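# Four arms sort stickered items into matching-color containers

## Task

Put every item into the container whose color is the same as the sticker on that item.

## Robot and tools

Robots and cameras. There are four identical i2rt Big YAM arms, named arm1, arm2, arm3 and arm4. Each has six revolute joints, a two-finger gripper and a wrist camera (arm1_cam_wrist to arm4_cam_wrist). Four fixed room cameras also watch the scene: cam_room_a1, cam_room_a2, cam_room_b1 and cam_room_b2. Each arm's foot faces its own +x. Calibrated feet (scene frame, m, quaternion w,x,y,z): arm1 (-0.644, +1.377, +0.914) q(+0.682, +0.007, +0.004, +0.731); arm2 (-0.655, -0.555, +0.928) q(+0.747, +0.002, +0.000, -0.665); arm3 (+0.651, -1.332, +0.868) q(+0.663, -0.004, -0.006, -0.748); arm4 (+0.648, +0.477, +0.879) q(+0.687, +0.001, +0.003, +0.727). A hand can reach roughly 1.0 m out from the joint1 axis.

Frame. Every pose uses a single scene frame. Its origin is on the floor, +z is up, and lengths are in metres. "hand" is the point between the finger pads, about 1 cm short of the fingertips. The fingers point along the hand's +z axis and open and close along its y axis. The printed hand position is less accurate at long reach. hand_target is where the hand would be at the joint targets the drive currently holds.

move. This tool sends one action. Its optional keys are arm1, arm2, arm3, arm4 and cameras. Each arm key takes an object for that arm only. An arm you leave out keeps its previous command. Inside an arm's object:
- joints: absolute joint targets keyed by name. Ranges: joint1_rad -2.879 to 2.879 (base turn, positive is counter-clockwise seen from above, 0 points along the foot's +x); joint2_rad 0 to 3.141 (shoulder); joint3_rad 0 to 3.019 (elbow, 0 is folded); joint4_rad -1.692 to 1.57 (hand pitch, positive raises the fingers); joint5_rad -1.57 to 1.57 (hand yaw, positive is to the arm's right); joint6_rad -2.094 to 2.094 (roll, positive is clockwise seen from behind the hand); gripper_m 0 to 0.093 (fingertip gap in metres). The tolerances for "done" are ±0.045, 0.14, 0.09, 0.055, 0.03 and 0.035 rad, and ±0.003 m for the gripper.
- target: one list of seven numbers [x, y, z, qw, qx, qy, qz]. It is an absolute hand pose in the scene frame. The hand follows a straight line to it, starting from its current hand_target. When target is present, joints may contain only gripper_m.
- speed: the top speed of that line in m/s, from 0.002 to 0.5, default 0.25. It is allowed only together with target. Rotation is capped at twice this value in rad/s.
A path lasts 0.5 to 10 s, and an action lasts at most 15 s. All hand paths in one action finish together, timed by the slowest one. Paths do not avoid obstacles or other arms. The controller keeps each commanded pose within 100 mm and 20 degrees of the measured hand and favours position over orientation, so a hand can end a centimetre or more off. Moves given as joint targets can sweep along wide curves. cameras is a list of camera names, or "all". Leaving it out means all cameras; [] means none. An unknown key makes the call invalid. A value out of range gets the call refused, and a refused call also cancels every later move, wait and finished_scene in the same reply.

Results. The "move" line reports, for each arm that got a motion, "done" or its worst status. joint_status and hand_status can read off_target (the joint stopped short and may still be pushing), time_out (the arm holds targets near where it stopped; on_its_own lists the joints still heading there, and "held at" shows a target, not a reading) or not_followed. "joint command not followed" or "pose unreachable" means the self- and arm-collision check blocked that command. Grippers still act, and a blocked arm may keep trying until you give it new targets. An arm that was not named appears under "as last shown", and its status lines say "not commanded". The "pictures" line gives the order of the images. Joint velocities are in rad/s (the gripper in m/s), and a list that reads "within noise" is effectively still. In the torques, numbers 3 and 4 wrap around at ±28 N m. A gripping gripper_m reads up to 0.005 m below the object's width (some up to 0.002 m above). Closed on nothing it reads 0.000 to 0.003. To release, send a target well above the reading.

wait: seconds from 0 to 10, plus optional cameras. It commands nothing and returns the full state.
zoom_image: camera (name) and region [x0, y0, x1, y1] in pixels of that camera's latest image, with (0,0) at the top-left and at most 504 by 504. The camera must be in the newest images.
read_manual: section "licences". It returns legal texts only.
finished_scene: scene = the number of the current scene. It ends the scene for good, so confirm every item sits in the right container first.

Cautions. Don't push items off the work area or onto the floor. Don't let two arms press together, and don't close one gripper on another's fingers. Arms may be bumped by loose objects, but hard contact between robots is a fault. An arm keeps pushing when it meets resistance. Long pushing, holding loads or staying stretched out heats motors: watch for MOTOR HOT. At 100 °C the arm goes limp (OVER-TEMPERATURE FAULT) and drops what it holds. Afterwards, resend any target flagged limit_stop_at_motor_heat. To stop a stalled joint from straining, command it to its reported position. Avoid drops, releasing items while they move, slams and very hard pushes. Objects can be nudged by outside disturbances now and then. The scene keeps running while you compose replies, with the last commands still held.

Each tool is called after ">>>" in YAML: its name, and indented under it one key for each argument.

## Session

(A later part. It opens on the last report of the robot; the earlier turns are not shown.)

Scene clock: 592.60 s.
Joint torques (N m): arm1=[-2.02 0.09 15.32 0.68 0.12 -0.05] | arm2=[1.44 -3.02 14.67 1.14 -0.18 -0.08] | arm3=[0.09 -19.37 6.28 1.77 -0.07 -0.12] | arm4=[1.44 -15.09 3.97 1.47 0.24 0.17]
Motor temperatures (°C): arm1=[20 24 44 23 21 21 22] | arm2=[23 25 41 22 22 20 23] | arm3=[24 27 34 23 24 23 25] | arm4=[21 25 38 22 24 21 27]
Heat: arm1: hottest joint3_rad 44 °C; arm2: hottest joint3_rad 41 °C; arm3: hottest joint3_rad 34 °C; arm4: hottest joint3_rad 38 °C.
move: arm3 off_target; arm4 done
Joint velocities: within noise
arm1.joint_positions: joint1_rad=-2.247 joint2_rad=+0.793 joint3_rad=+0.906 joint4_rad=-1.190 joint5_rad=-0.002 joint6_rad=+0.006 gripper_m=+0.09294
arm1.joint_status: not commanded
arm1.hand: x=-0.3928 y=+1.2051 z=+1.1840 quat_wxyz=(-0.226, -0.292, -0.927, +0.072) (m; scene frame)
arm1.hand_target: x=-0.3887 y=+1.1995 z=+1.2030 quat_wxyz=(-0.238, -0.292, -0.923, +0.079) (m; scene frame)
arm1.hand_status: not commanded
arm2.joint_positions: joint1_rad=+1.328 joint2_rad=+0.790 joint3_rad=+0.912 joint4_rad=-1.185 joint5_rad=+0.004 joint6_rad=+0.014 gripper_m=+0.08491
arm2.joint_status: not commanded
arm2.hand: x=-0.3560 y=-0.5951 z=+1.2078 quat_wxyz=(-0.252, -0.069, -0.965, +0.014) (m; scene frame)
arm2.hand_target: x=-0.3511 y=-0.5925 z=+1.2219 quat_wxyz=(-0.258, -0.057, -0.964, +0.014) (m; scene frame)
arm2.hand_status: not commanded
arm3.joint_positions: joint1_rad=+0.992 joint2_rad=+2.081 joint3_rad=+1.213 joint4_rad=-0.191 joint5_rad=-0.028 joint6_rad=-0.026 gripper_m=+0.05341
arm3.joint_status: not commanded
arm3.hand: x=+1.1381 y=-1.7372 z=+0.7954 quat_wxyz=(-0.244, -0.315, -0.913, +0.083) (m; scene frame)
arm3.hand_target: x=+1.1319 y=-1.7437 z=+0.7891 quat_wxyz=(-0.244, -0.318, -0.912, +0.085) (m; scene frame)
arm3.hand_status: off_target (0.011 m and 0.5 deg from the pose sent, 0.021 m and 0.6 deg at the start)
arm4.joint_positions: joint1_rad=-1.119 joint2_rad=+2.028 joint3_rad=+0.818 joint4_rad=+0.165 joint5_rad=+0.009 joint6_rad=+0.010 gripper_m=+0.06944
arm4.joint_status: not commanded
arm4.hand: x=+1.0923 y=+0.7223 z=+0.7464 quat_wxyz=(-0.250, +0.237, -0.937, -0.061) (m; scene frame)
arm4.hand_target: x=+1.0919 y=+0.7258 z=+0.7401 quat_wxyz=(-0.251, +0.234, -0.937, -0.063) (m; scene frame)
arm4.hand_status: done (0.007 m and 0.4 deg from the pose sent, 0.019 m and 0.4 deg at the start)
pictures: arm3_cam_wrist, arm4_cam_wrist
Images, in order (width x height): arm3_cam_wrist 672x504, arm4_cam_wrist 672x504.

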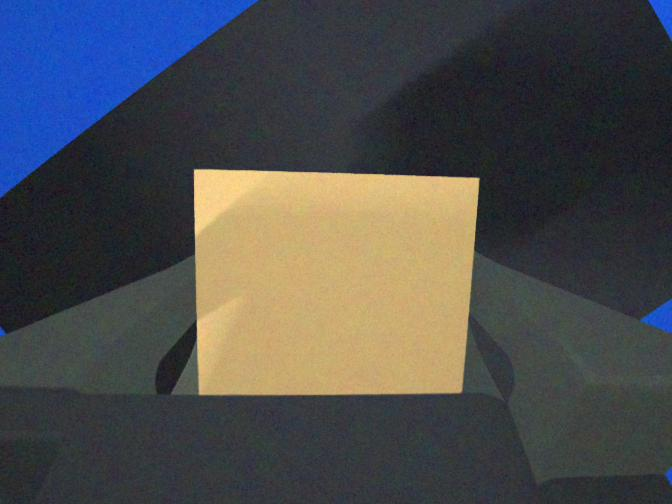

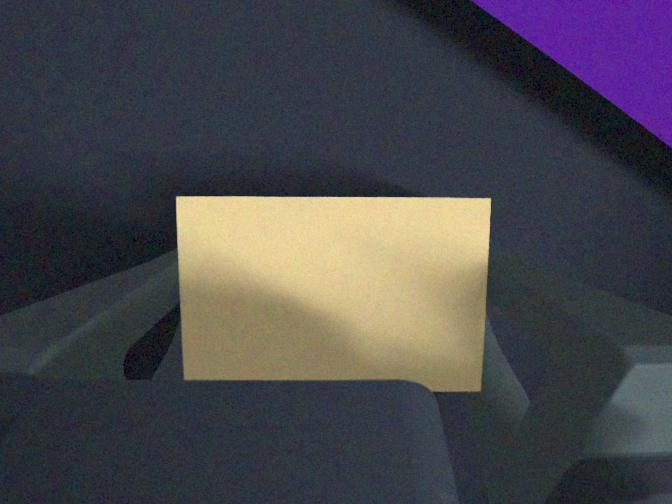

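>>> move:
  arm3: {"target": [1.131, -1.743, 0.779, 0.2443, 0.3185, 0.9119, -0.0853], "speed": 0.05}
  arm4: {"target": [1.092, 0.726, 0.731, 0.2511, -0.2337, 0.9372, 0.0626], "speed": 0.05}
  cameras: ["arm3_cam_wrist", "arm4_cam_wrist"]

>>> move:
  arm3: {"target": [1.131, -1.743, 0.771, 0.2443, 0.3185, 0.9119, -0.0853], "speed": 0.05}
  arm4: {"target": [1.092, 0.726, 0.724, 0.2511, -0.2337, 0.9372, 0.0626], "speed": 0.05}
  cameras: ["arm3_cam_wrist", "arm4_cam_wrist"]

Scene clock: 599.73 s.
Joint torques (N m): arm1=[-2.49 0.15 15.65 0.81 0.08 -0.03] | arm2=[1.44 -3.14 14.63 1.14 -0.19 -0.09] | arm3=[0.15 -19.14 6.11 1.72 -0.06 -0.11] | arm4=[1.14 -14.39 4.14 1.57 0.23 0.15]
Motor temperatures (°C): arm1=[20 24 44 23 21 21 22] | arm2=[23 25 41 22 22 20 23] | arm3=[24 26 33 23 24 23 25] | arm4=[21 25 37 22 24 21 27]
Heat: arm1: hottest joint3_rad 44 °C; arm2: hottest joint3_rad 41 °C; arm3: hottest joint3_rad 33 °C; arm4: hottest joint3_rad 37 °C.
move: arm3 off_target; arm4 done
Joint velocities: within noise
arm1, arm2: as last shown
arm3.joint_positions: joint1_rad=+0.992 joint2_rad=+2.097 joint3_rad=+1.209 joint4_rad=-0.169 joint5_rad=-0.028 joint6_rad=-0.026 gripper_m=+0.05341
arm3.joint_status: not commanded
arm3.hand: x=+1.1376 y=-1.7369 z=+0.7871 quat_wxyz=(-0.245, -0.315, -0.913, +0.084) (m; scene frame)
arm3.hand_target: x=+1.1309 y=-1.7428 z=+0.7792 quat_wxyz=(-0.244, -0.318, -0.912, +0.085) (m; scene frame)
arm3.hand_status: off_target (0.012 m and 0.5 deg from the pose sent, 0.019 m and 0.5 deg at the start)
arm4.joint_positions: joint1_rad=-1.119 joint2_rad=+2.051 joint3_rad=+0.818 joint4_rad=+0.188 joint5_rad=+0.009 joint6_rad=+0.013 gripper_m=+0.06944
arm4.joint_status: not commanded
arm4.hand: x=+1.0913 y=+0.7217 z=+0.7382 quat_wxyz=(-0.250, +0.236, -0.937, -0.062) (m; scene frame)
arm4.hand_target: x=+1.0919 y=+0.7258 z=+0.7312 quat_wxyz=(-0.251, +0.234, -0.937, -0.063) (m; scene frame)
arm4.hand_status: done (0.008 m and 0.3 deg from the pose sent, 0.016 m and 0.4 deg at the start)
pictures: arm3_cam_wrist, arm4_cam_wrist
Images, in order (width x height): arm3_cam_wrist 672x504, arm4_cam_wrist 672x504.

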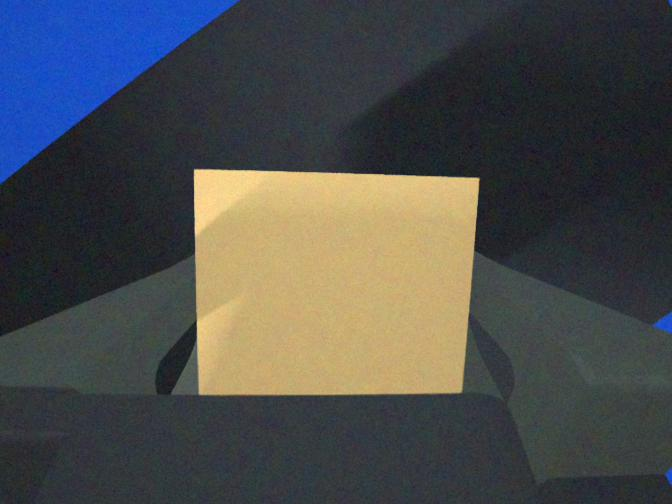

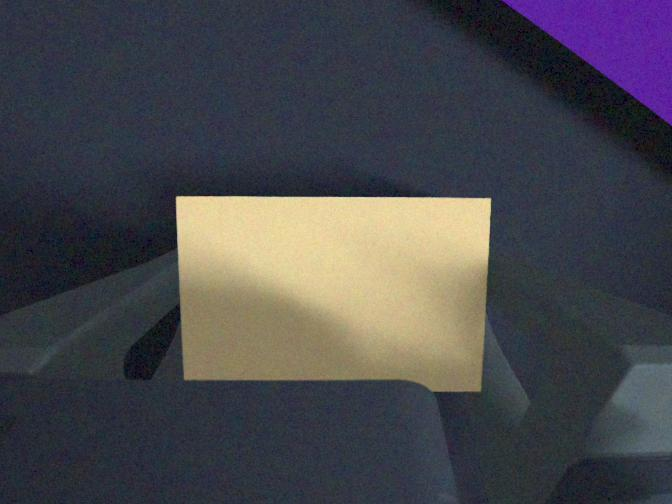

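Scene clock: 600.70 s.
Joint torques (N m): arm1=[-2.43 -0.09 15.47 0.88 0.08 -0.02] | arm2=[1.44 -3.08 14.67 1.13 -0.17 -0.08] | arm3=[-0.03 -19.43 6.05 1.73 -0.05 -0.1] | arm4=[1.55 -13.8 4.22 1.31 0.21 0.17]
Motor temperatures (°C): arm1=[20 24 44 23 21 21 22] | arm2=[23 25 41 22 22 20 23] | arm3=[24 26 33 23 24 23 25] | arm4=[21 25 37 22 24 21 27]
Heat: arm1: hottest joint3_rad 44 °C; arm2: hottest joint3_rad 41 °C; arm3: hottest joint3_rad 33 °C; arm4: hottest joint3_rad 37 °C.
move: arm3 off_target; arm4 off_target
Joint velocities: within noise
arm1, arm2: as last shown
arm3.joint_positions: joint1_rad=+0.992 joint2_rad=+2.114 joint3_rad=+1.209 joint4_rad=-0.152 joint5_rad=-0.028 joint6_rad=-0.026 gripper_m=+0.05341
arm3.joint_status: not commanded
arm3.hand: x=+1.1374 y=-1.7368 z=+0.7786 quat_wxyz=(-0.245, -0.315, -0.913, +0.084) (m; scene frame)
arm3.hand_target: x=+1.1310 y=-1.7428 z=+0.7712 quat_wxyz=(-0.244, -0.318, -0.912, +0.085) (m; scene frame)
arm3.hand_status: off_target (0.012 m and 0.5 deg from the pose sent, 0.018 m and 0.5 deg at the start)
arm4.joint_positions: joint1_rad=-1.119 joint2_rad=+2.057 joint3_rad=+0.818 joint4_rad=+0.207 joint5_rad=+0.009 joint6_rad=+0.013 gripper_m=+0.06944
arm4.joint_status: not commanded
arm4.hand: x=+1.0935 y=+0.7229 z=+0.7376 quat_wxyz=(-0.256, +0.235, -0.935, -0.063) (m; scene frame)
arm4.hand_target: x=+1.0917 y=+0.7257 z=+0.7245 quat_wxyz=(-0.251, +0.234, -0.937, -0.063) (m; scene frame)
arm4.hand_status: off_target (0.014 m and 0.6 deg from the pose sent, 0.015 m and 0.3 deg at the start)
pictures: arm3_cam_wrist, arm4_cam_wrist
Images, in order (width x height): arm3_cam_wrist 672x504, arm4_cam_wrist 672x504.

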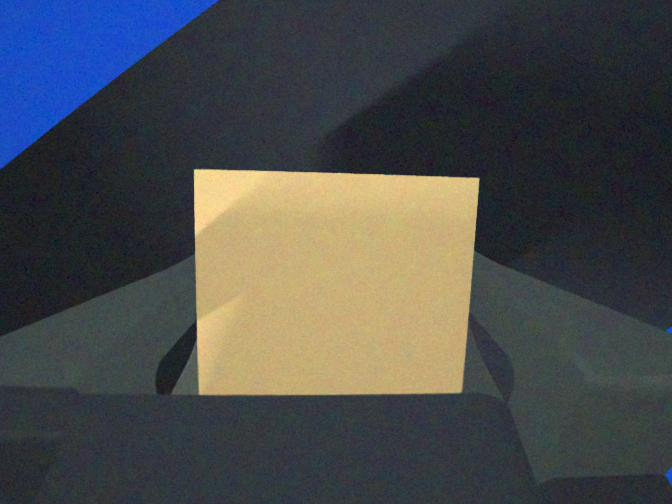

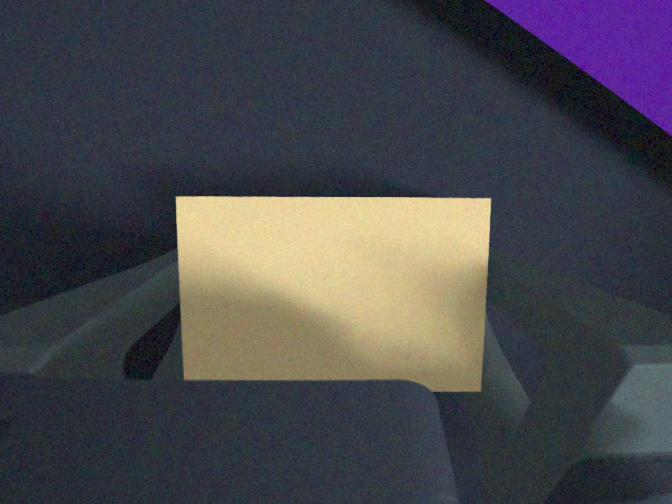

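>>> move:
  arm3: {"target": [1.131, -1.743, 0.762, 0.2443, 0.3185, 0.9119, -0.0853], "speed": 0.05}
  arm4: {"target": [1.092, 0.726, 0.732, 0.2511, -0.2337, 0.9372, 0.0626], "speed": 0.05}
  cameras: []

>>> move:
  arm3: {"target": [1.131, -1.743, 0.754, 0.2443, 0.3185, 0.9119, -0.0853], "speed": 0.05}
  arm4: {"joints": {"gripper_m": 0.072}}
  cameras: ["arm3_cam_wrist", "arm4_cam_wrist"]

Scene clock: 607.63 s.
Joint torques (N m): arm1=[-2.02 -0.56 15.61 0.79 0.13 -0.02] | arm2=[1.38 -3.14 14.69 1.16 -0.18 -0.08] | arm3=[0.03 -19.55 5.98 1.7 -0.05 -0.11] | arm4=[1.32 -15.56 4.1 0.76 0.23 0.13]
Motor temperatures (°C): arm1=[20 24 44 23 21 21 22] | arm2=[23 25 41 22 22 20 23] | arm3=[24 26 32 23 24 23 25] | arm4=[21 25 36 22 24 21 27]
Heat: arm1: hottest joint3_rad 44 °C; arm2: hottest joint3_rad 41 °C; arm3: hottest joint3_rad 32 °C; arm4: hottest joint3_rad 36 °C.
move: arm3 off_target; arm4 done
Joint velocities: within noise
arm1, arm2: as last shown
arm3.joint_positions: joint1_rad=+0.992 joint2_rad=+2.133 joint3_rad=+1.209 joint4_rad=-0.134 joint5_rad=-0.028 joint6_rad=-0.026 gripper_m=+0.05341
arm3.joint_status: not commanded
arm3.hand: x=+1.1369 y=-1.7366 z=+0.7688 quat_wxyz=(-0.244, -0.315, -0.913, +0.083) (m; scene frame)
arm3.hand_target: x=+1.1310 y=-1.7428 z=+0.7621 quat_wxyz=(-0.244, -0.318, -0.912, +0.085) (m; scene frame)
arm3.hand_status: off_target (0.011 m and 0.5 deg from the pose sent, 0.019 m and 0.5 deg at the start)
arm4.joint_positions: joint1_rad=-1.119 joint2_rad=+2.057 joint3_rad=+0.818 joint4_rad=+0.207 joint5_rad=+0.009 joint6_rad=+0.013 gripper_m=+0.06944
arm4.joint_status: not commanded
arm4.hand: x=+1.0935 y=+0.7229 z=+0.7376 quat_wxyz=(-0.256, +0.235, -0.935, -0.063) (m; scene frame)
arm4.hand_target: x=+1.0920 y=+0.7259 z=+0.7322 quat_wxyz=(-0.251, +0.234, -0.937, -0.063) (m; scene frame)
arm4.hand_status: done (0.007 m and 0.6 deg from the pose sent, 0.006 m and 0.6 deg at the start)
pictures: none
No camera images: "cameras" was empty.

Scene clock: 608.60 s.
Joint torques (N m): arm1=[-2.32 -0.15 15.39 0.75 0.09 0.01] | arm2=[1.38 -3.08 14.65 1.16 -0.18 -0.08] | arm3=[0.21 -19.49 6 1.77 -0.05 -0.11] | arm4=[1.61 -16.09 4.07 0.7 0.25 0.17]
Motor temperatures (°C): arm1=[20 24 44 23 21 21 22] | arm2=[23 25 41 22 22 20 23] | arm3=[24 26 32 23 24 23 25] | arm4=[21 25 36 22 24 21 27]
Heat: arm1: hottest joint3_rad 44 °C; arm2: hottest joint3_rad 41 °C; arm3: hottest joint3_rad 32 °C; arm4: hottest joint3_rad 36 °C.
move: arm3 off_target; arm4 done
Joint velocities: within noise
arm1, arm2: as last shown
arm3.joint_positions: joint1_rad=+0.992 joint2_rad=+2.150 joint3_rad=+1.209 joint4_rad=-0.119 joint5_rad=-0.028 joint6_rad=-0.026 gripper_m=+0.05341
arm3.joint_status: not commanded
arm3.hand: x=+1.1364 y=-1.7362 z=+0.7605 quat_wxyz=(-0.244, -0.315, -0.914, +0.083) (m; scene frame)
arm3.hand_target: x=+1.1309 y=-1.7428 z=+0.7541 quat_wxyz=(-0.244, -0.318, -0.912, +0.085) (m; scene frame)
arm3.hand_status: off_target (0.011 m and 0.5 deg from the pose sent, 0.017 m and 0.5 deg at the start)
arm4.joint_positions: joint1_rad=-1.119 joint2_rad=+2.057 joint3_rad=+0.818 joint4_rad=+0.207 joint5_rad=+0.009 joint6_rad=+0.013 gripper_m=+0.07191
arm4.joint_status: all done
arm4.hand: x=+1.0935 y=+0.7229 z=+0.7376 quat_wxyz=(-0.256, +0.235, -0.935, -0.063) (m; scene frame)
arm4.hand_target: x=+1.0920 y=+0.7259 z=+0.7322 quat_wxyz=(-0.251, +0.234, -0.937, -0.063) (m; scene frame)
arm4.hand_status: not commanded
pictures: arm3_cam_wrist, arm4_cam_wrist
Images, in order (width x height): arm3_cam_wrist 672x504, arm4_cam_wrist 672x504.

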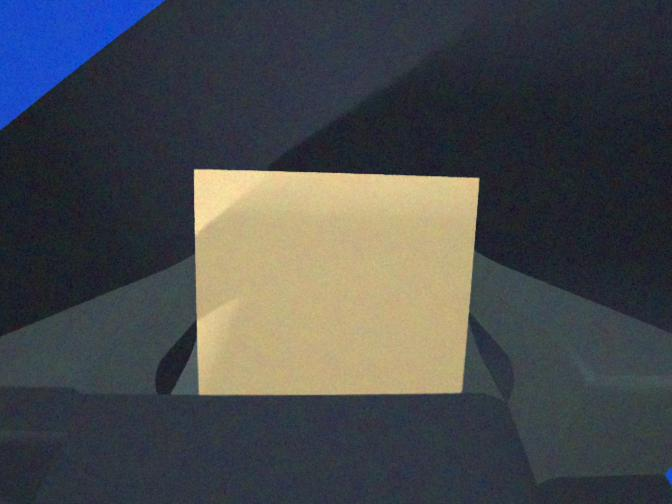

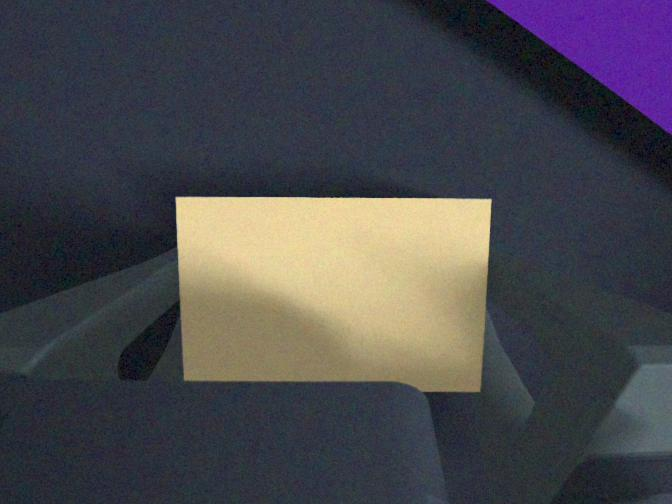

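>>> move:
  arm3: {"target": [1.131, -1.743, 0.746, 0.2443, 0.3185, 0.9119, -0.0853], "speed": 0.05}
  arm4: {"joints": {"gripper_m": 0.078}}
  cameras: ["arm3_cam_wrist", "arm4_cam_wrist"]

>>> move:
  arm3: {"target": [1.131, -1.743, 0.739, 0.2443, 0.3185, 0.9119, -0.0853], "speed": 0.05}
  arm4: {"joints": {"gripper_m": 0.09}}
  cameras: ["arm3_cam_wrist", "arm4_cam_wrist", "cam_room_a1"]

Scene clock: 616.00 s.
Joint torques (N m): arm1=[-2.49 -0.21 15.46 0.83 0.13 -0.03] | arm2=[1.38 -3.25 14.68 1.16 -0.19 -0.08] | arm3=[0.15 -18.84 6.06 1.73 -0.03 -0.12] | arm4=[1.38 -15.56 4.01 0.68 0.19 0.11]
Motor temperatures (°C): arm1=[20 24 44 23 21 21 22] | arm2=[23 25 41 22 22 20 23] | arm3=[24 27 32 23 24 23 25] | arm4=[21 25 36 22 24 21 26]
Heat: arm1: hottest joint3_rad 44 °C; arm2: hottest joint3_rad 41 °C; arm3: hottest joint3_rad 32 °C; arm4: hottest joint3_rad 36 °C.
move: arm3 off_target; arm4 done
Joint velocities: within noise
arm1, arm2: as last shown
arm3.joint_positions: joint1_rad=+0.992 joint2_rad=+2.159 joint3_rad=+1.209 joint4_rad=-0.103 joint5_rad=-0.028 joint6_rad=-0.026 gripper_m=+0.05341
arm3.joint_status: not commanded
arm3.hand: x=+1.1375 y=-1.7371 z=+0.7571 quat_wxyz=(-0.247, -0.315, -0.913, +0.084) (m; scene frame)
arm3.hand_target: x=+1.1309 y=-1.7427 z=+0.7463 quat_wxyz=(-0.244, -0.318, -0.912, +0.085) (m; scene frame)
arm3.hand_status: off_target (0.014 m and 0.6 deg from the pose sent, 0.017 m and 0.5 deg at the start)
arm4.joint_positions: joint1_rad=-1.119 joint2_rad=+2.057 joint3_rad=+0.818 joint4_rad=+0.207 joint5_rad=+0.010 joint6_rad=+0.013 gripper_m=+0.07789
arm4.joint_status: all done
arm4.hand: x=+1.0935 y=+0.7229 z=+0.7376 quat_wxyz=(-0.256, +0.235, -0.936, -0.063) (m; scene frame)
arm4.hand_target: x=+1.0920 y=+0.7259 z=+0.7322 quat_wxyz=(-0.251, +0.234, -0.937, -0.063) (m; scene frame)
arm4.hand_status: not commanded
pictures: arm3_cam_wrist, arm4_cam_wrist
Images, in order (width x height): arm3_cam_wrist 672x504, arm4_cam_wrist 672x504.

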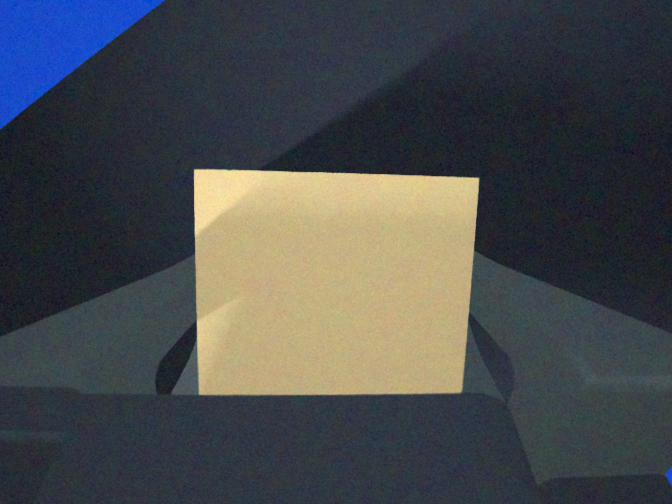

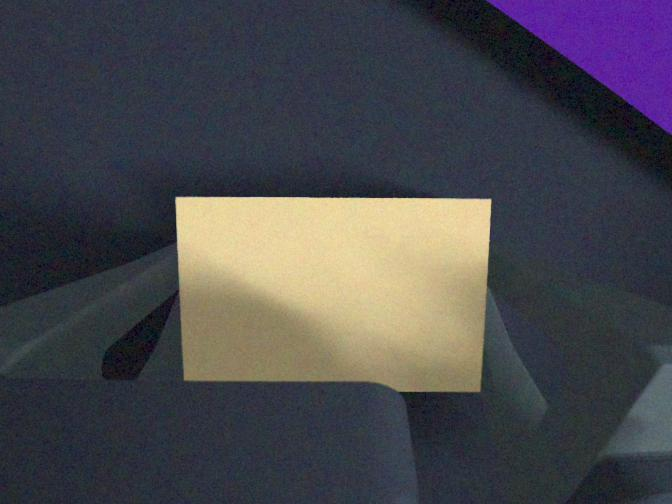

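Scene clock: 616.97 s.
Joint torques (N m): arm1=[-2.67 0.15 15.51 0.73 0.1 -0.01] | arm2=[1.49 -3.08 14.64 1.13 -0.18 -0.08] | arm3=[0.03 -17.67 6.15 1.72 -0.01 -0.11] | arm4=[0.5 -15.62 4.11 0.64 0.22 0.14]
Motor temperatures (°C): arm1=[20 24 44 23 21 21 22] | arm2=[23 25 41 22 22 20 23] | arm3=[24 27 32 23 24 23 25] | arm4=[21 25 35 22 24 21 26]
Heat: arm1: hottest joint3_rad 44 °C; arm2: hottest joint3_rad 41 °C; arm3: hottest joint3_rad 32 °C; arm4: hottest joint3_rad 35 °C.
move: arm3 off_target; arm4 done
Joint velocities: within noise
arm1, arm2: as last shown
arm3.joint_positions: joint1_rad=+0.992 joint2_rad=+2.162 joint3_rad=+1.209 joint4_rad=-0.089 joint5_rad=-0.028 joint6_rad=-0.026 gripper_m=+0.05341
arm3.joint_status: not commanded
arm3.hand: x=+1.1392 y=-1.7384 z=+0.7569 quat_wxyz=(-0.252, -0.314, -0.911, +0.086) (m; scene frame)
arm3.hand_target: x=+1.1307 y=-1.7424 z=+0.7395 quat_wxyz=(-0.244, -0.318, -0.912, +0.085) (m; scene frame)
arm3.hand_status: off_target (0.020 m and 1.0 deg from the pose sent, 0.020 m and 0.5 deg at the start)
arm4.joint_positions: joint1_rad=-1.119 joint2_rad=+2.057 joint3_rad=+0.818 joint4_rad=+0.207 joint5_rad=+0.010 joint6_rad=+0.013 gripper_m=+0.08988
arm4.joint_status: all done
arm4.hand: x=+1.0935 y=+0.7229 z=+0.7376 quat_wxyz=(-0.256, +0.235, -0.936, -0.063) (m; scene frame)
arm4.hand_target: x=+1.0920 y=+0.7259 z=+0.7322 quat_wxyz=(-0.251, +0.234, -0.937, -0.063) (m; scene frame)
arm4.hand_status: not commanded
pictures: arm3_cam_wrist, arm4_cam_wrist, cam_room_a1
Images, in order (width x height): arm3_cam_wrist 672x504, arm4_cam_wrist 672x504, cam_room_a1 672x504.

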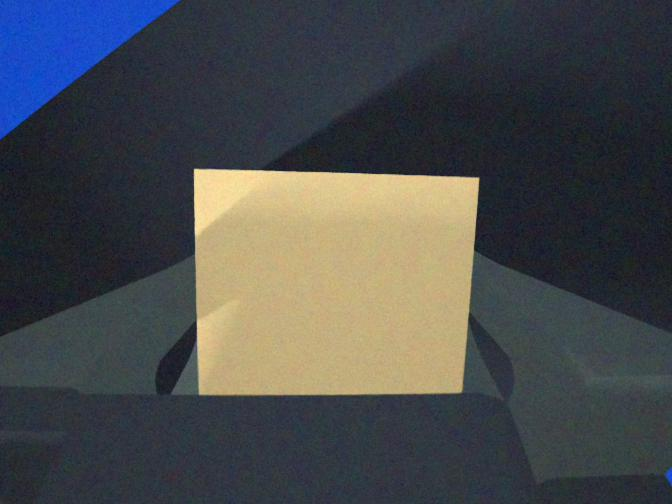

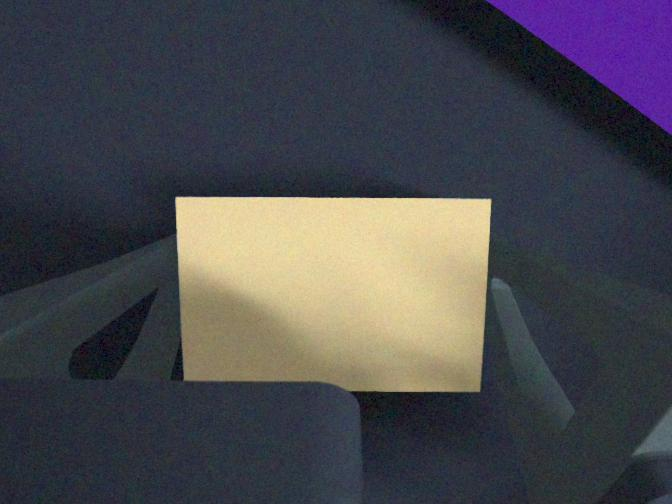

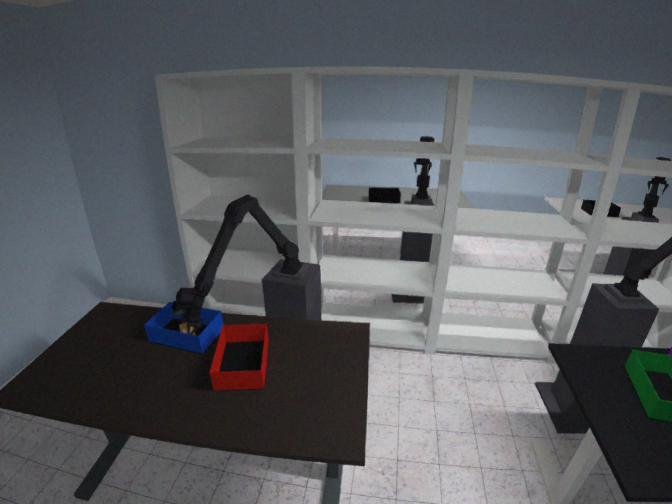

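>>> move:
  arm3: {"target": [1.131, -1.743, 0.751, 0.2443, 0.3185, 0.9119, -0.0853], "speed": 0.05}
  arm4: {"target": [1.085, 0.722, 0.79, 0.2511, -0.2337, 0.9372, 0.0626], "speed": 0.06, "joints": {"gripper_m": 0.093}}
  cameras: ["arm4_cam_wrist"]

>>> move:
  arm3: {"joints": {"gripper_m": 0.056}}
  cameras: ["arm3_cam_wrist"]

>>> move:
  arm3: {"joints": {"gripper_m": 0.062}}
  cameras: ["arm3_cam_wrist"]

>>> move:
  arm3: {"joints": {"gripper_m": 0.078}}
  cameras: ["arm3_cam_wrist"]

Scene clock: 624.47 s.
Joint torques (N m): arm1=[-2.02 -0.32 15.36 0.7 0.08 -0.07] | arm2=[1.44 -3.14 14.68 1.14 -0.18 -0.08] | arm3=[0.21 -20.07 6.05 0.75 -0.02 -0.12] | arm4=[1.26 -17.14 4.08 0.46 0.21 0.13]
Motor temperatures (°C): arm1=[20 24 45 23 21 21 22] | arm2=[23 25 41 22 22 20 23] | arm3=[24 27 31 23 24 23 25] | arm4=[21 25 35 22 24 21 26]
Heat: arm1: hottest joint3_rad 45 °C; arm2: hottest joint3_rad 41 °C; arm3: hottest joint3_rad 31 °C; arm4: hottest joint3_rad 35 °C.
move: arm3 off_target; arm4 done
Joint velocities: within noise
arm1, arm2: as last shown
arm3.joint_positions: joint1_rad=+0.992 joint2_rad=+2.162 joint3_rad=+1.209 joint4_rad=-0.089 joint5_rad=-0.028 joint6_rad=-0.026 gripper_m=+0.05341
arm3.joint_status: not commanded
arm3.hand: x=+1.1391 y=-1.7384 z=+0.7569 quat_wxyz=(-0.252, -0.314, -0.911, +0.086) (m; scene frame)
arm3.hand_target: x=+1.1310 y=-1.7428 z=+0.7511 quat_wxyz=(-0.244, -0.318, -0.912, +0.085) (m; scene frame)
arm3.hand_status: off_target (0.011 m and 1.0 deg from the pose sent, 0.011 m and 1.0 deg at the start)
arm4.joint_positions: joint1_rad=-1.119 joint2_rad=+1.909 joint3_rad=+0.790 joint4_rad=+0.078 joint5_rad=+0.010 joint6_rad=+0.013 gripper_m=+0.09289
arm4.joint_status: all done
arm4.hand: x=+1.0878 y=+0.7199 z=+0.7858 quat_wxyz=(-0.252, +0.236, -0.937, -0.062) (m; scene frame)
arm4.hand_target: x=+1.0850 y=+0.7220 z=+0.7899 quat_wxyz=(-0.251, +0.234, -0.937, -0.063) (m; scene frame)
arm4.hand_status: done (0.005 m and 0.3 deg from the pose sent, 0.053 m and 0.6 deg at the start)
pictures: arm4_cam_wrist
Images, in order (width x height): arm4_cam_wrist 672x504.

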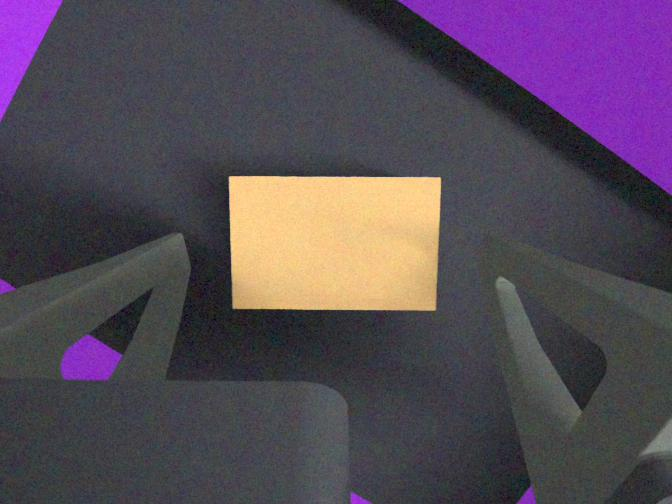

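Scene clock: 624.80 s.
Joint torques (N m): arm1=[-2.2 -0.32 15.45 0.76 0.08 -0.03] | arm2=[1.49 -3.14 14.64 1.14 -0.18 -0.08] | arm3=[0.15 -20.13 6.02 0.75 -0.02 -0.1] | arm4=[1.44 -17.14 4.07 0.42 0.22 0.12]
Motor temperatures (°C): arm1=[20 24 45 23 21 21 22] | arm2=[23 25 41 22 22 20 23] | arm3=[24 27 31 23 24 23 25] | arm4=[21 25 35 22 24 21 26]
Heat: arm1: hottest joint3_rad 45 °C; arm2: hottest joint3_rad 41 °C; arm3: hottest joint3_rad 31 °C; arm4: hottest joint3_rad 35 °C.
move: arm3 done
Joint velocities: within noise
arm1.joint_positions: joint1_rad=-2.247 joint2_rad=+0.793 joint3_rad=+0.906 joint4_rad=-1.190 joint5_rad=-0.002 joint6_rad=+0.006 gripper_m=+0.09294
arm1.joint_status: not commanded
arm1.hand: x=-0.3928 y=+1.2051 z=+1.1840 quat_wxyz=(-0.226, -0.292, -0.927, +0.072) (m; scene frame)
arm1.hand_target: x=-0.3887 y=+1.1995 z=+1.2030 quat_wxyz=(-0.238, -0.292, -0.923, +0.079) (m; scene frame)
arm1.hand_status: not commanded
arm2.joint_positions: joint1_rad=+1.328 joint2_rad=+0.790 joint3_rad=+0.912 joint4_rad=-1.185 joint5_rad=+0.004 joint6_rad=+0.014 gripper_m=+0.08491
arm2.joint_status: not commanded
arm2.hand: x=-0.3560 y=-0.5951 z=+1.2078 quat_wxyz=(-0.252, -0.069, -0.965, +0.014) (m; scene frame)
arm2.hand_target: x=-0.3511 y=-0.5925 z=+1.2219 quat_wxyz=(-0.258, -0.057, -0.964, +0.014) (m; scene frame)
arm2.hand_status: not commanded
arm3.joint_positions: joint1_rad=+0.991 joint2_rad=+2.162 joint3_rad=+1.209 joint4_rad=-0.089 joint5_rad=-0.028 joint6_rad=-0.026 gripper_m=+0.05596
arm3.joint_status: all done
arm3.hand: x=+1.1390 y=-1.7385 z=+0.7569 quat_wxyz=(-0.252, -0.314, -0.911, +0.086) (m; scene frame)
arm3.hand_target: x=+1.1309 y=-1.7429 z=+0.7511 quat_wxyz=(-0.244, -0.319, -0.912, +0.085) (m; scene frame)
arm3.hand_status: not commanded
arm4: as last shown
arm4.hand_target: x=+1.0850 y=+0.7221 z=+0.7899 quat_wxyz=(-0.251, +0.234, -0.937, -0.063) (m; scene frame)
pictures: arm3_cam_wrist
Images, in order (width x height): arm3_cam_wrist 672x504.

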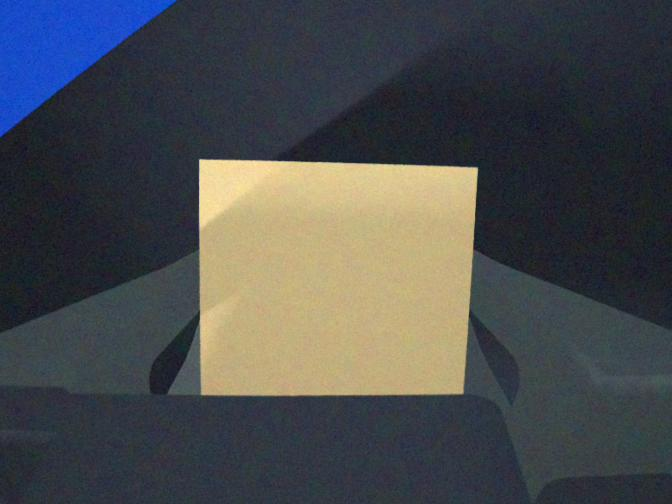

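Scene clock: 625.20 s.
Joint torques (N m): arm1=[-2.26 -0.26 15.35 0.72 0.11 0.01] | arm2=[1.49 -3.08 14.64 1.13 -0.18 -0.08] | arm3=[0.21 -20.13 5.98 0.76 -0.01 -0.11] | arm4=[0.91 -17.26 4.05 0.38 0.21 0.15]
Motor temperatures (°C): arm1=[20 24 45 23 21 21 22] | arm2=[23 25 41 22 22 20 23] | arm3=[24 27 31 23 24 23 25] | arm4=[21 25 35 22 24 21 26]
Heat: arm1: hottest joint3_rad 45 °C; arm2: hottest joint3_rad 41 °C; arm3: hottest joint3_rad 31 °C; arm4: hottest joint3_rad 35 °C.
move: arm3 done
Joint velocities: within noise
arm1, arm2, arm4: as last shown
arm3.joint_positions: joint1_rad=+0.991 joint2_rad=+2.162 joint3_rad=+1.209 joint4_rad=-0.089 joint5_rad=-0.028 joint6_rad=-0.026 gripper_m=+0.06193
arm3.joint_status: all done
arm3.hand: x=+1.1390 y=-1.7385 z=+0.7569 quat_wxyz=(-0.252, -0.314, -0.911, +0.086) (m; scene frame)
arm3.hand_target: x=+1.1309 y=-1.7429 z=+0.7511 quat_wxyz=(-0.244, -0.319, -0.912, +0.085) (m; scene frame)
arm3.hand_status: not commanded
pictures: arm3_cam_wrist
Images, in order (width x height): arm3_cam_wrist 672x504.

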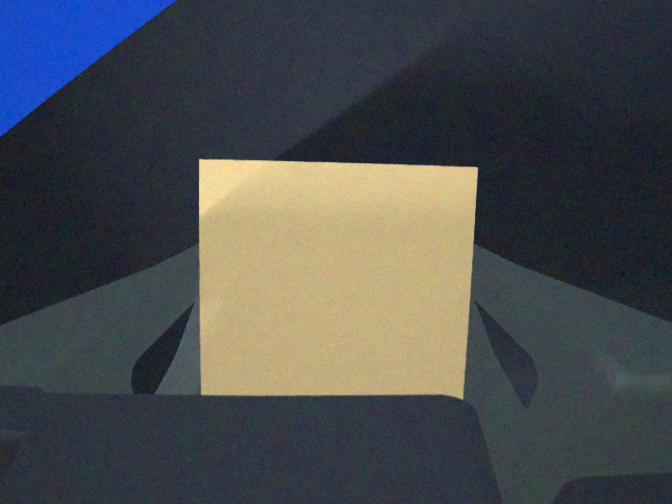

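Scene clock: 625.67 s.
Joint torques (N m): arm1=[-2.2 -0.56 15.34 0.91 0.12 0] | arm2=[1.32 -3.02 14.65 1.16 -0.18 -0.08] | arm3=[0.03 -20.25 6 0.77 -0.02 -0.11] | arm4=[1.14 -17.49 4.21 0.44 0.21 0.13]
Motor temperatures (°C): arm1=[20 24 45 23 21 21 22] | arm2=[23 25 41 22 22 20 23] | arm3=[24 27 31 23 24 23 25] | arm4=[21 25 35 22 24 21 26]
Heat: arm1: hottest joint3_rad 45 °C; arm2: hottest joint3_rad 41 °C; arm3: hottest joint3_rad 31 °C; arm4: hottest joint3_rad 35 °C.
move: arm3 done
Joint velocities: within noise
arm1, arm2, arm4: as last shown
arm3.joint_positions: joint1_rad=+0.991 joint2_rad=+2.162 joint3_rad=+1.209 joint4_rad=-0.089 joint5_rad=-0.028 joint6_rad=-0.026 gripper_m=+0.07794
arm3.joint_status: all done
arm3.hand: x=+1.1390 y=-1.7385 z=+0.7569 quat_wxyz=(-0.252, -0.314, -0.911, +0.086) (m; scene frame)
arm3.hand_target: x=+1.1309 y=-1.7429 z=+0.7511 quat_wxyz=(-0.244, -0.319, -0.912, +0.085) (m; scene frame)
arm3.hand_status: not commanded
arm4.hand: x=+1.0877 y=+0.7199 z=+0.7857 quat_wxyz=(-0.252, +0.236, -0.937, -0.062) (m; scene frame)
arm4.hand_target: x=+1.0850 y=+0.7220 z=+0.7898 quat_wxyz=(-0.251, +0.234, -0.937, -0.063) (m; scene frame)
pictures: arm3_cam_wrist
Images, in order (width x height): arm3_cam_wrist 672x504.

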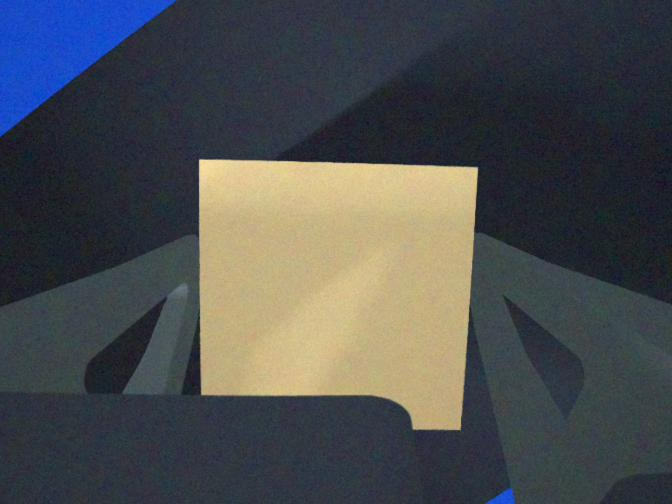

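>>> move:
  arm3: {"joints": {"gripper_m": 0.085}, "target": [1.122, -1.735, 0.82, 0.2443, 0.3185, 0.9119, -0.0853], "speed": 0.07}
  arm4: {"target": [1.07, 0.715, 0.95, 0.2511, -0.2337, 0.9372, 0.0626], "speed": 0.12}
  cameras: ["arm3_cam_wrist", "arm4_cam_wrist"]

>>> move:
  arm3: {"target": [1.09, -1.71, 0.98, 0.2443, 0.3185, 0.9119, -0.0853], "speed": 0.12}
  arm4: {"target": [1.0, 0.68, 1.1, 0.2511, -0.2337, 0.9372, 0.0626], "speed": 0.15}
  cameras: ["arm3_cam_wrist", "arm4_cam_wrist", "cam_room_a1", "cam_room_a2"]

Scene clock: 633.43 s.
Joint torques (N m): arm1=[-2.02 -0.03 15.21 0.8 0.07 -0.04] | arm2=[1.49 -3.08 14.67 1.13 -0.19 -0.09] | arm3=[0.03 -21.07 6.05 0.7 -0.03 -0.12] | arm4=[1.08 -13.22 9.94 0.43 0.21 0.19]
Motor temperatures (°C): arm1=[20 24 45 23 21 21 22] | arm2=[23 25 41 22 22 20 23] | arm3=[24 27 31 23 24 23 25] | arm4=[21 25 34 22 24 21 26]
Heat: arm1: hottest joint3_rad 45 °C; arm2: hottest joint3_rad 41 °C; arm3: hottest joint3_rad 31 °C; arm4: hottest joint3_rad 34 °C.
move: arm3 done; arm4 off_target
Joint velocities: within noise
arm1, arm2: as last shown
arm3.joint_positions: joint1_rad=+0.991 joint2_rad=+2.021 joint3_rad=+1.176 joint4_rad=-0.211 joint5_rad=-0.028 joint6_rad=-0.026 gripper_m=+0.08494
arm3.joint_status: all done
arm3.hand: x=+1.1298 y=-1.7301 z=+0.8157 quat_wxyz=(-0.246, -0.315, -0.913, +0.084) (m; scene frame)
arm3.hand_target: x=+1.1220 y=-1.7349 z=+0.8198 quat_wxyz=(-0.244, -0.319, -0.912, +0.085) (m; scene frame)
arm3.hand_status: done (0.010 m and 0.5 deg from the pose sent, 0.066 m and 1.0 deg at the start)
arm4.joint_positions: joint1_rad=-1.117 joint2_rad=+1.481 joint3_rad=+0.793 joint4_rad=-0.390 joint5_rad=+0.011 joint6_rad=+0.013 gripper_m=+0.09289
arm4.joint_status: not commanded
arm4.hand: x=+1.0567 y=+0.7037 z=+0.9312 quat_wxyz=(-0.234, +0.238, -0.941, -0.057) (m; scene frame)
arm4.hand_target: x=+1.0694 y=+0.7147 z=+0.9502 quat_wxyz=(-0.251, +0.234, -0.937, -0.063) (m; scene frame)
arm4.hand_status: off_target (0.026 m and 2.1 deg from the pose sent, 0.165 m and 0.3 deg at the start)
pictures: arm3_cam_wrist, arm4_cam_wrist
Images, in order (width x height): arm3_cam_wrist 672x504, arm4_cam_wrist 672x504.

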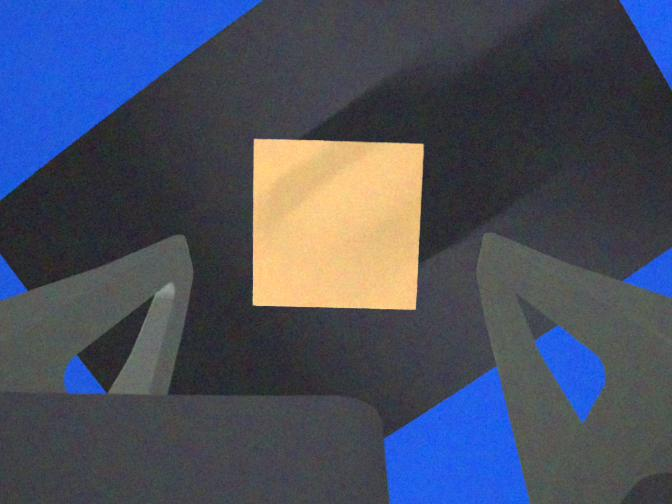

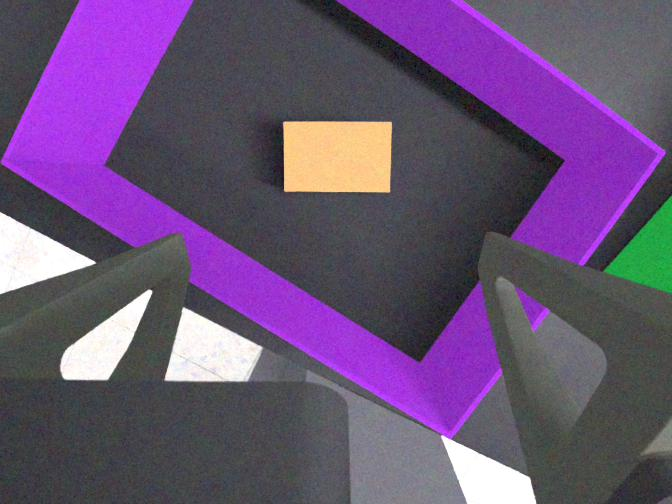

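Scene clock: 635.47 s.
Joint torques (N m): arm1=[-2.73 0.15 15.46 0.94 0.13 -0.03] | arm2=[1.32 -3.14 14.64 1.16 -0.17 -0.07] | arm3=[-0.09 -17.2 9.5 0.69 -0.1 -0.12] | arm4=[1.03 -8.12 12.44 0.34 0.21 0.16]
Motor temperatures (°C): arm1=[20 24 45 23 21 21 22] | arm2=[23 25 41 22 22 20 23] | arm3=[24 27 31 23 24 23 25] | arm4=[21 25 35 22 24 21 26]
Heat: arm1: hottest joint3_rad 45 °C; arm2: hottest joint3_rad 41 °C; arm3: hottest joint3_rad 31 °C; arm4: hottest joint3_rad 35 °C.
move: arm3 off_target; arm4 off_target
Joint velocities: within noise
arm1, arm2: as last shown
arm3.joint_positions: joint1_rad=+0.985 joint2_rad=+1.666 joint3_rad=+1.156 joint4_rad=-0.557 joint5_rad=-0.031 joint6_rad=-0.031 gripper_m=+0.08494
arm3.joint_status: not commanded
arm3.hand: x=+1.0930 y=-1.7015 z=+0.9721 quat_wxyz=(-0.240, -0.316, -0.914, +0.082) (m; scene frame)
arm3.hand_target: x=+1.0899 y=-1.7098 z=+0.9798 quat_wxyz=(-0.244, -0.318, -0.912, +0.085) (m; scene frame)
arm3.hand_status: off_target (0.012 m and 0.7 deg from the pose sent, 0.170 m and 0.5 deg at the start)
arm4.joint_positions: joint1_rad=-1.104 joint2_rad=+1.083 joint3_rad=+0.869 joint4_rad=-0.869 joint5_rad=+0.017 joint6_rad=+0.024 gripper_m=+0.09289
arm4.joint_status: not commanded
arm4.hand: x=+0.9907 y=+0.6716 z=+1.0754 quat_wxyz=(-0.232, +0.238, -0.941, -0.056) (m; scene frame)
arm4.hand_target: x=+0.9992 y=+0.6796 z=+1.1000 quat_wxyz=(-0.251, +0.234, -0.937, -0.063) (m; scene frame)
arm4.hand_status: off_target (0.028 m and 2.4 deg from the pose sent, 0.180 m and 2.1 deg at the start)
pictures: arm3_cam_wrist, arm4_cam_wrist, cam_room_a1, cam_room_a2
Images, in order (width x height): arm3_cam_wrist 672x504, arm4_cam_wrist 672x504, cam_room_a1 672x504, cam_room_a2 672x504.

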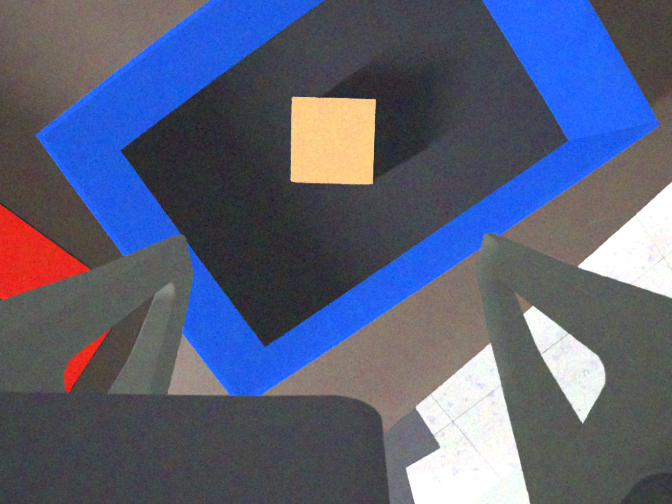

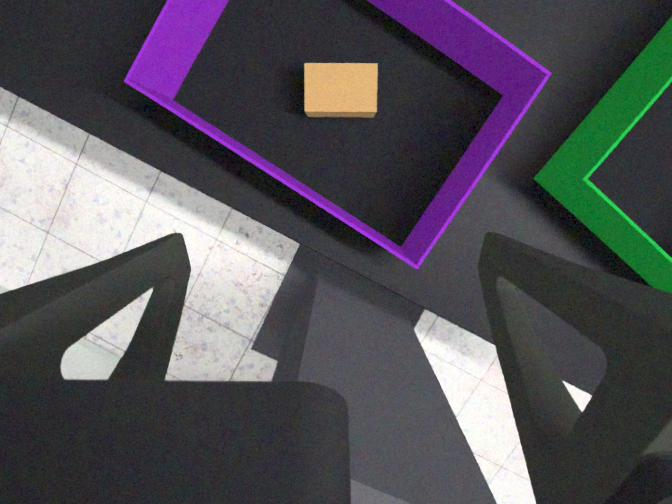

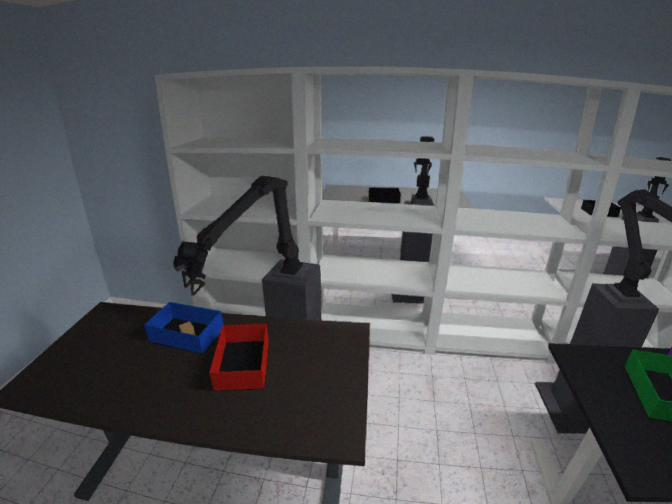

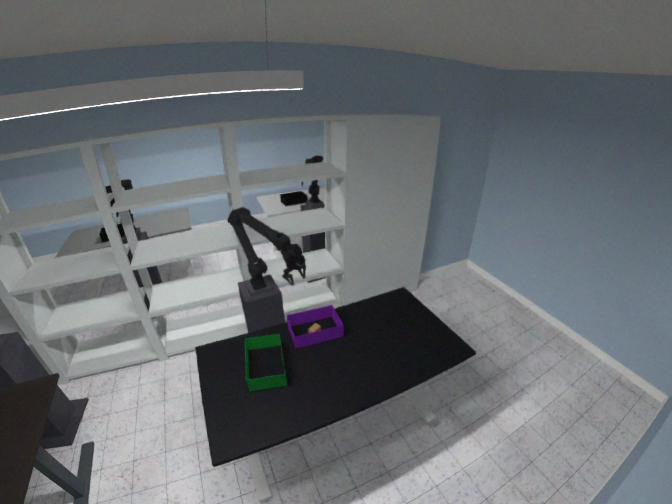

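>>> wait:
  seconds: 0.5
  cameras: ["cam_room_b1", "cam_room_b2", "cam_room_a1", "cam_room_a2"]

Scene clock: 639.30 s.
Joint torques (N m): arm1=[-1.73 0.09 15.31 0.88 0.1 -0.03] | arm2=[1.44 -3.08 14.64 1.14 -0.19 -0.07] | arm3=[-0.03 -16.97 9.43 0.66 -0.09 -0.12] | arm4=[1.08 -8.23 12.37 0.4 0.22 0.19]
Motor temperatures (°C): arm1=[20 24 45 23 21 21 22] | arm2=[23 25 41 22 22 20 23] | arm3=[24 27 31 23 24 23 25] | arm4=[21 25 36 22 24 21 26]
Heat: arm1: hottest joint3_rad 45 °C; arm2: hottest joint3_rad 41 °C; arm3: hottest joint3_rad 31 °C; arm4: hottest joint3_rad 36 °C.
Joint velocities: within noise
arm1.joint_positions: joint1_rad=-2.247 joint2_rad=+0.793 joint3_rad=+0.906 joint4_rad=-1.190 joint5_rad=-0.002 joint6_rad=+0.006 gripper_m=+0.09294
arm1.joint_status: not commanded
arm1.hand: x=-0.3928 y=+1.2051 z=+1.1840 quat_wxyz=(-0.226, -0.292, -0.927, +0.072) (m; scene frame)
arm1.hand_target: x=-0.3887 y=+1.1995 z=+1.2030 quat_wxyz=(-0.238, -0.292, -0.923, +0.079) (m; scene frame)
arm1.hand_status: not commanded
arm2.joint_positions: joint1_rad=+1.328 joint2_rad=+0.790 joint3_rad=+0.912 joint4_rad=-1.185 joint5_rad=+0.004 joint6_rad=+0.014 gripper_m=+0.08491
arm2.joint_status: not commanded
arm2.hand: x=-0.3560 y=-0.5951 z=+1.2078 quat_wxyz=(-0.252, -0.069, -0.965, +0.014) (m; scene frame)
arm2.hand_target: x=-0.3511 y=-0.5925 z=+1.2219 quat_wxyz=(-0.258, -0.057, -0.964, +0.014) (m; scene frame)
arm2.hand_status: not commanded
arm3.joint_positions: joint1_rad=+0.985 joint2_rad=+1.666 joint3_rad=+1.156 joint4_rad=-0.557 joint5_rad=-0.031 joint6_rad=-0.031 gripper_m=+0.08494
arm3.joint_status: not commanded
arm3.hand: x=+1.0930 y=-1.7015 z=+0.9721 quat_wxyz=(-0.240, -0.316, -0.914, +0.082) (m; scene frame)
arm3.hand_target: x=+1.0899 y=-1.7098 z=+0.9798 quat_wxyz=(-0.244, -0.319, -0.912, +0.085) (m; scene frame)
arm3.hand_status: off_target (0.012 m and 0.7 deg from the pose sent, 0.170 m and 0.5 deg at the start)
arm4.joint_positions: joint1_rad=-1.104 joint2_rad=+1.083 joint3_rad=+0.869 joint4_rad=-0.869 joint5_rad=+0.017 joint6_rad=+0.024 gripper_m=+0.09289
arm4.joint_status: not commanded
arm4.hand: x=+0.9908 y=+0.6715 z=+1.0754 quat_wxyz=(-0.232, +0.238, -0.941, -0.056) (m; scene frame)
arm4.hand_target: x=+0.9993 y=+0.6796 z=+1.1000 quat_wxyz=(-0.251, +0.234, -0.937, -0.063) (m; scene frame)
arm4.hand_status: off_target (0.028 m and 2.4 deg from the pose sent, 0.180 m and 2.1 deg at the start)
wait: 0.50 s; at rest from the start
pictures: cam_room_a1, cam_room_a2, cam_room_b1, cam_room_b2
Images, in order (width x height): cam_room_a1 672x504, cam_room_a2 672x504, cam_room_b1 672x504, cam_room_b2 672x504.

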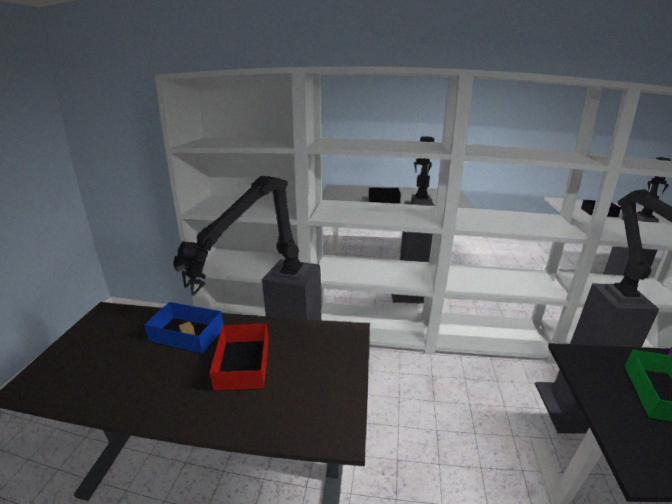

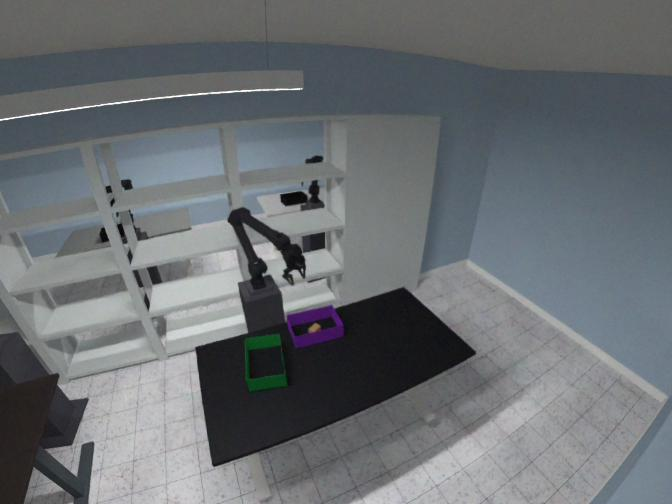

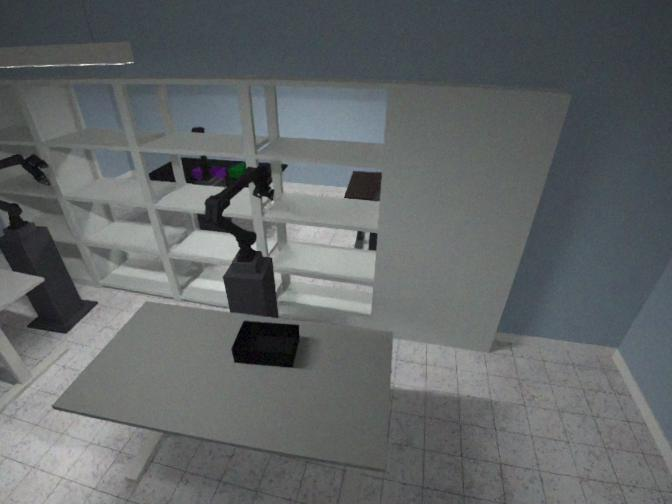

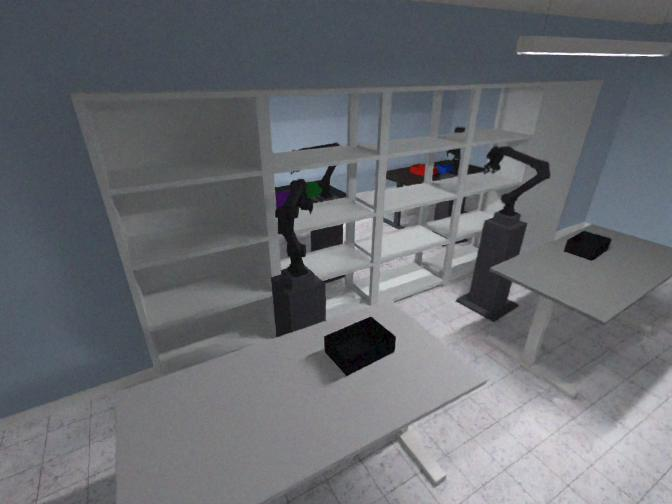

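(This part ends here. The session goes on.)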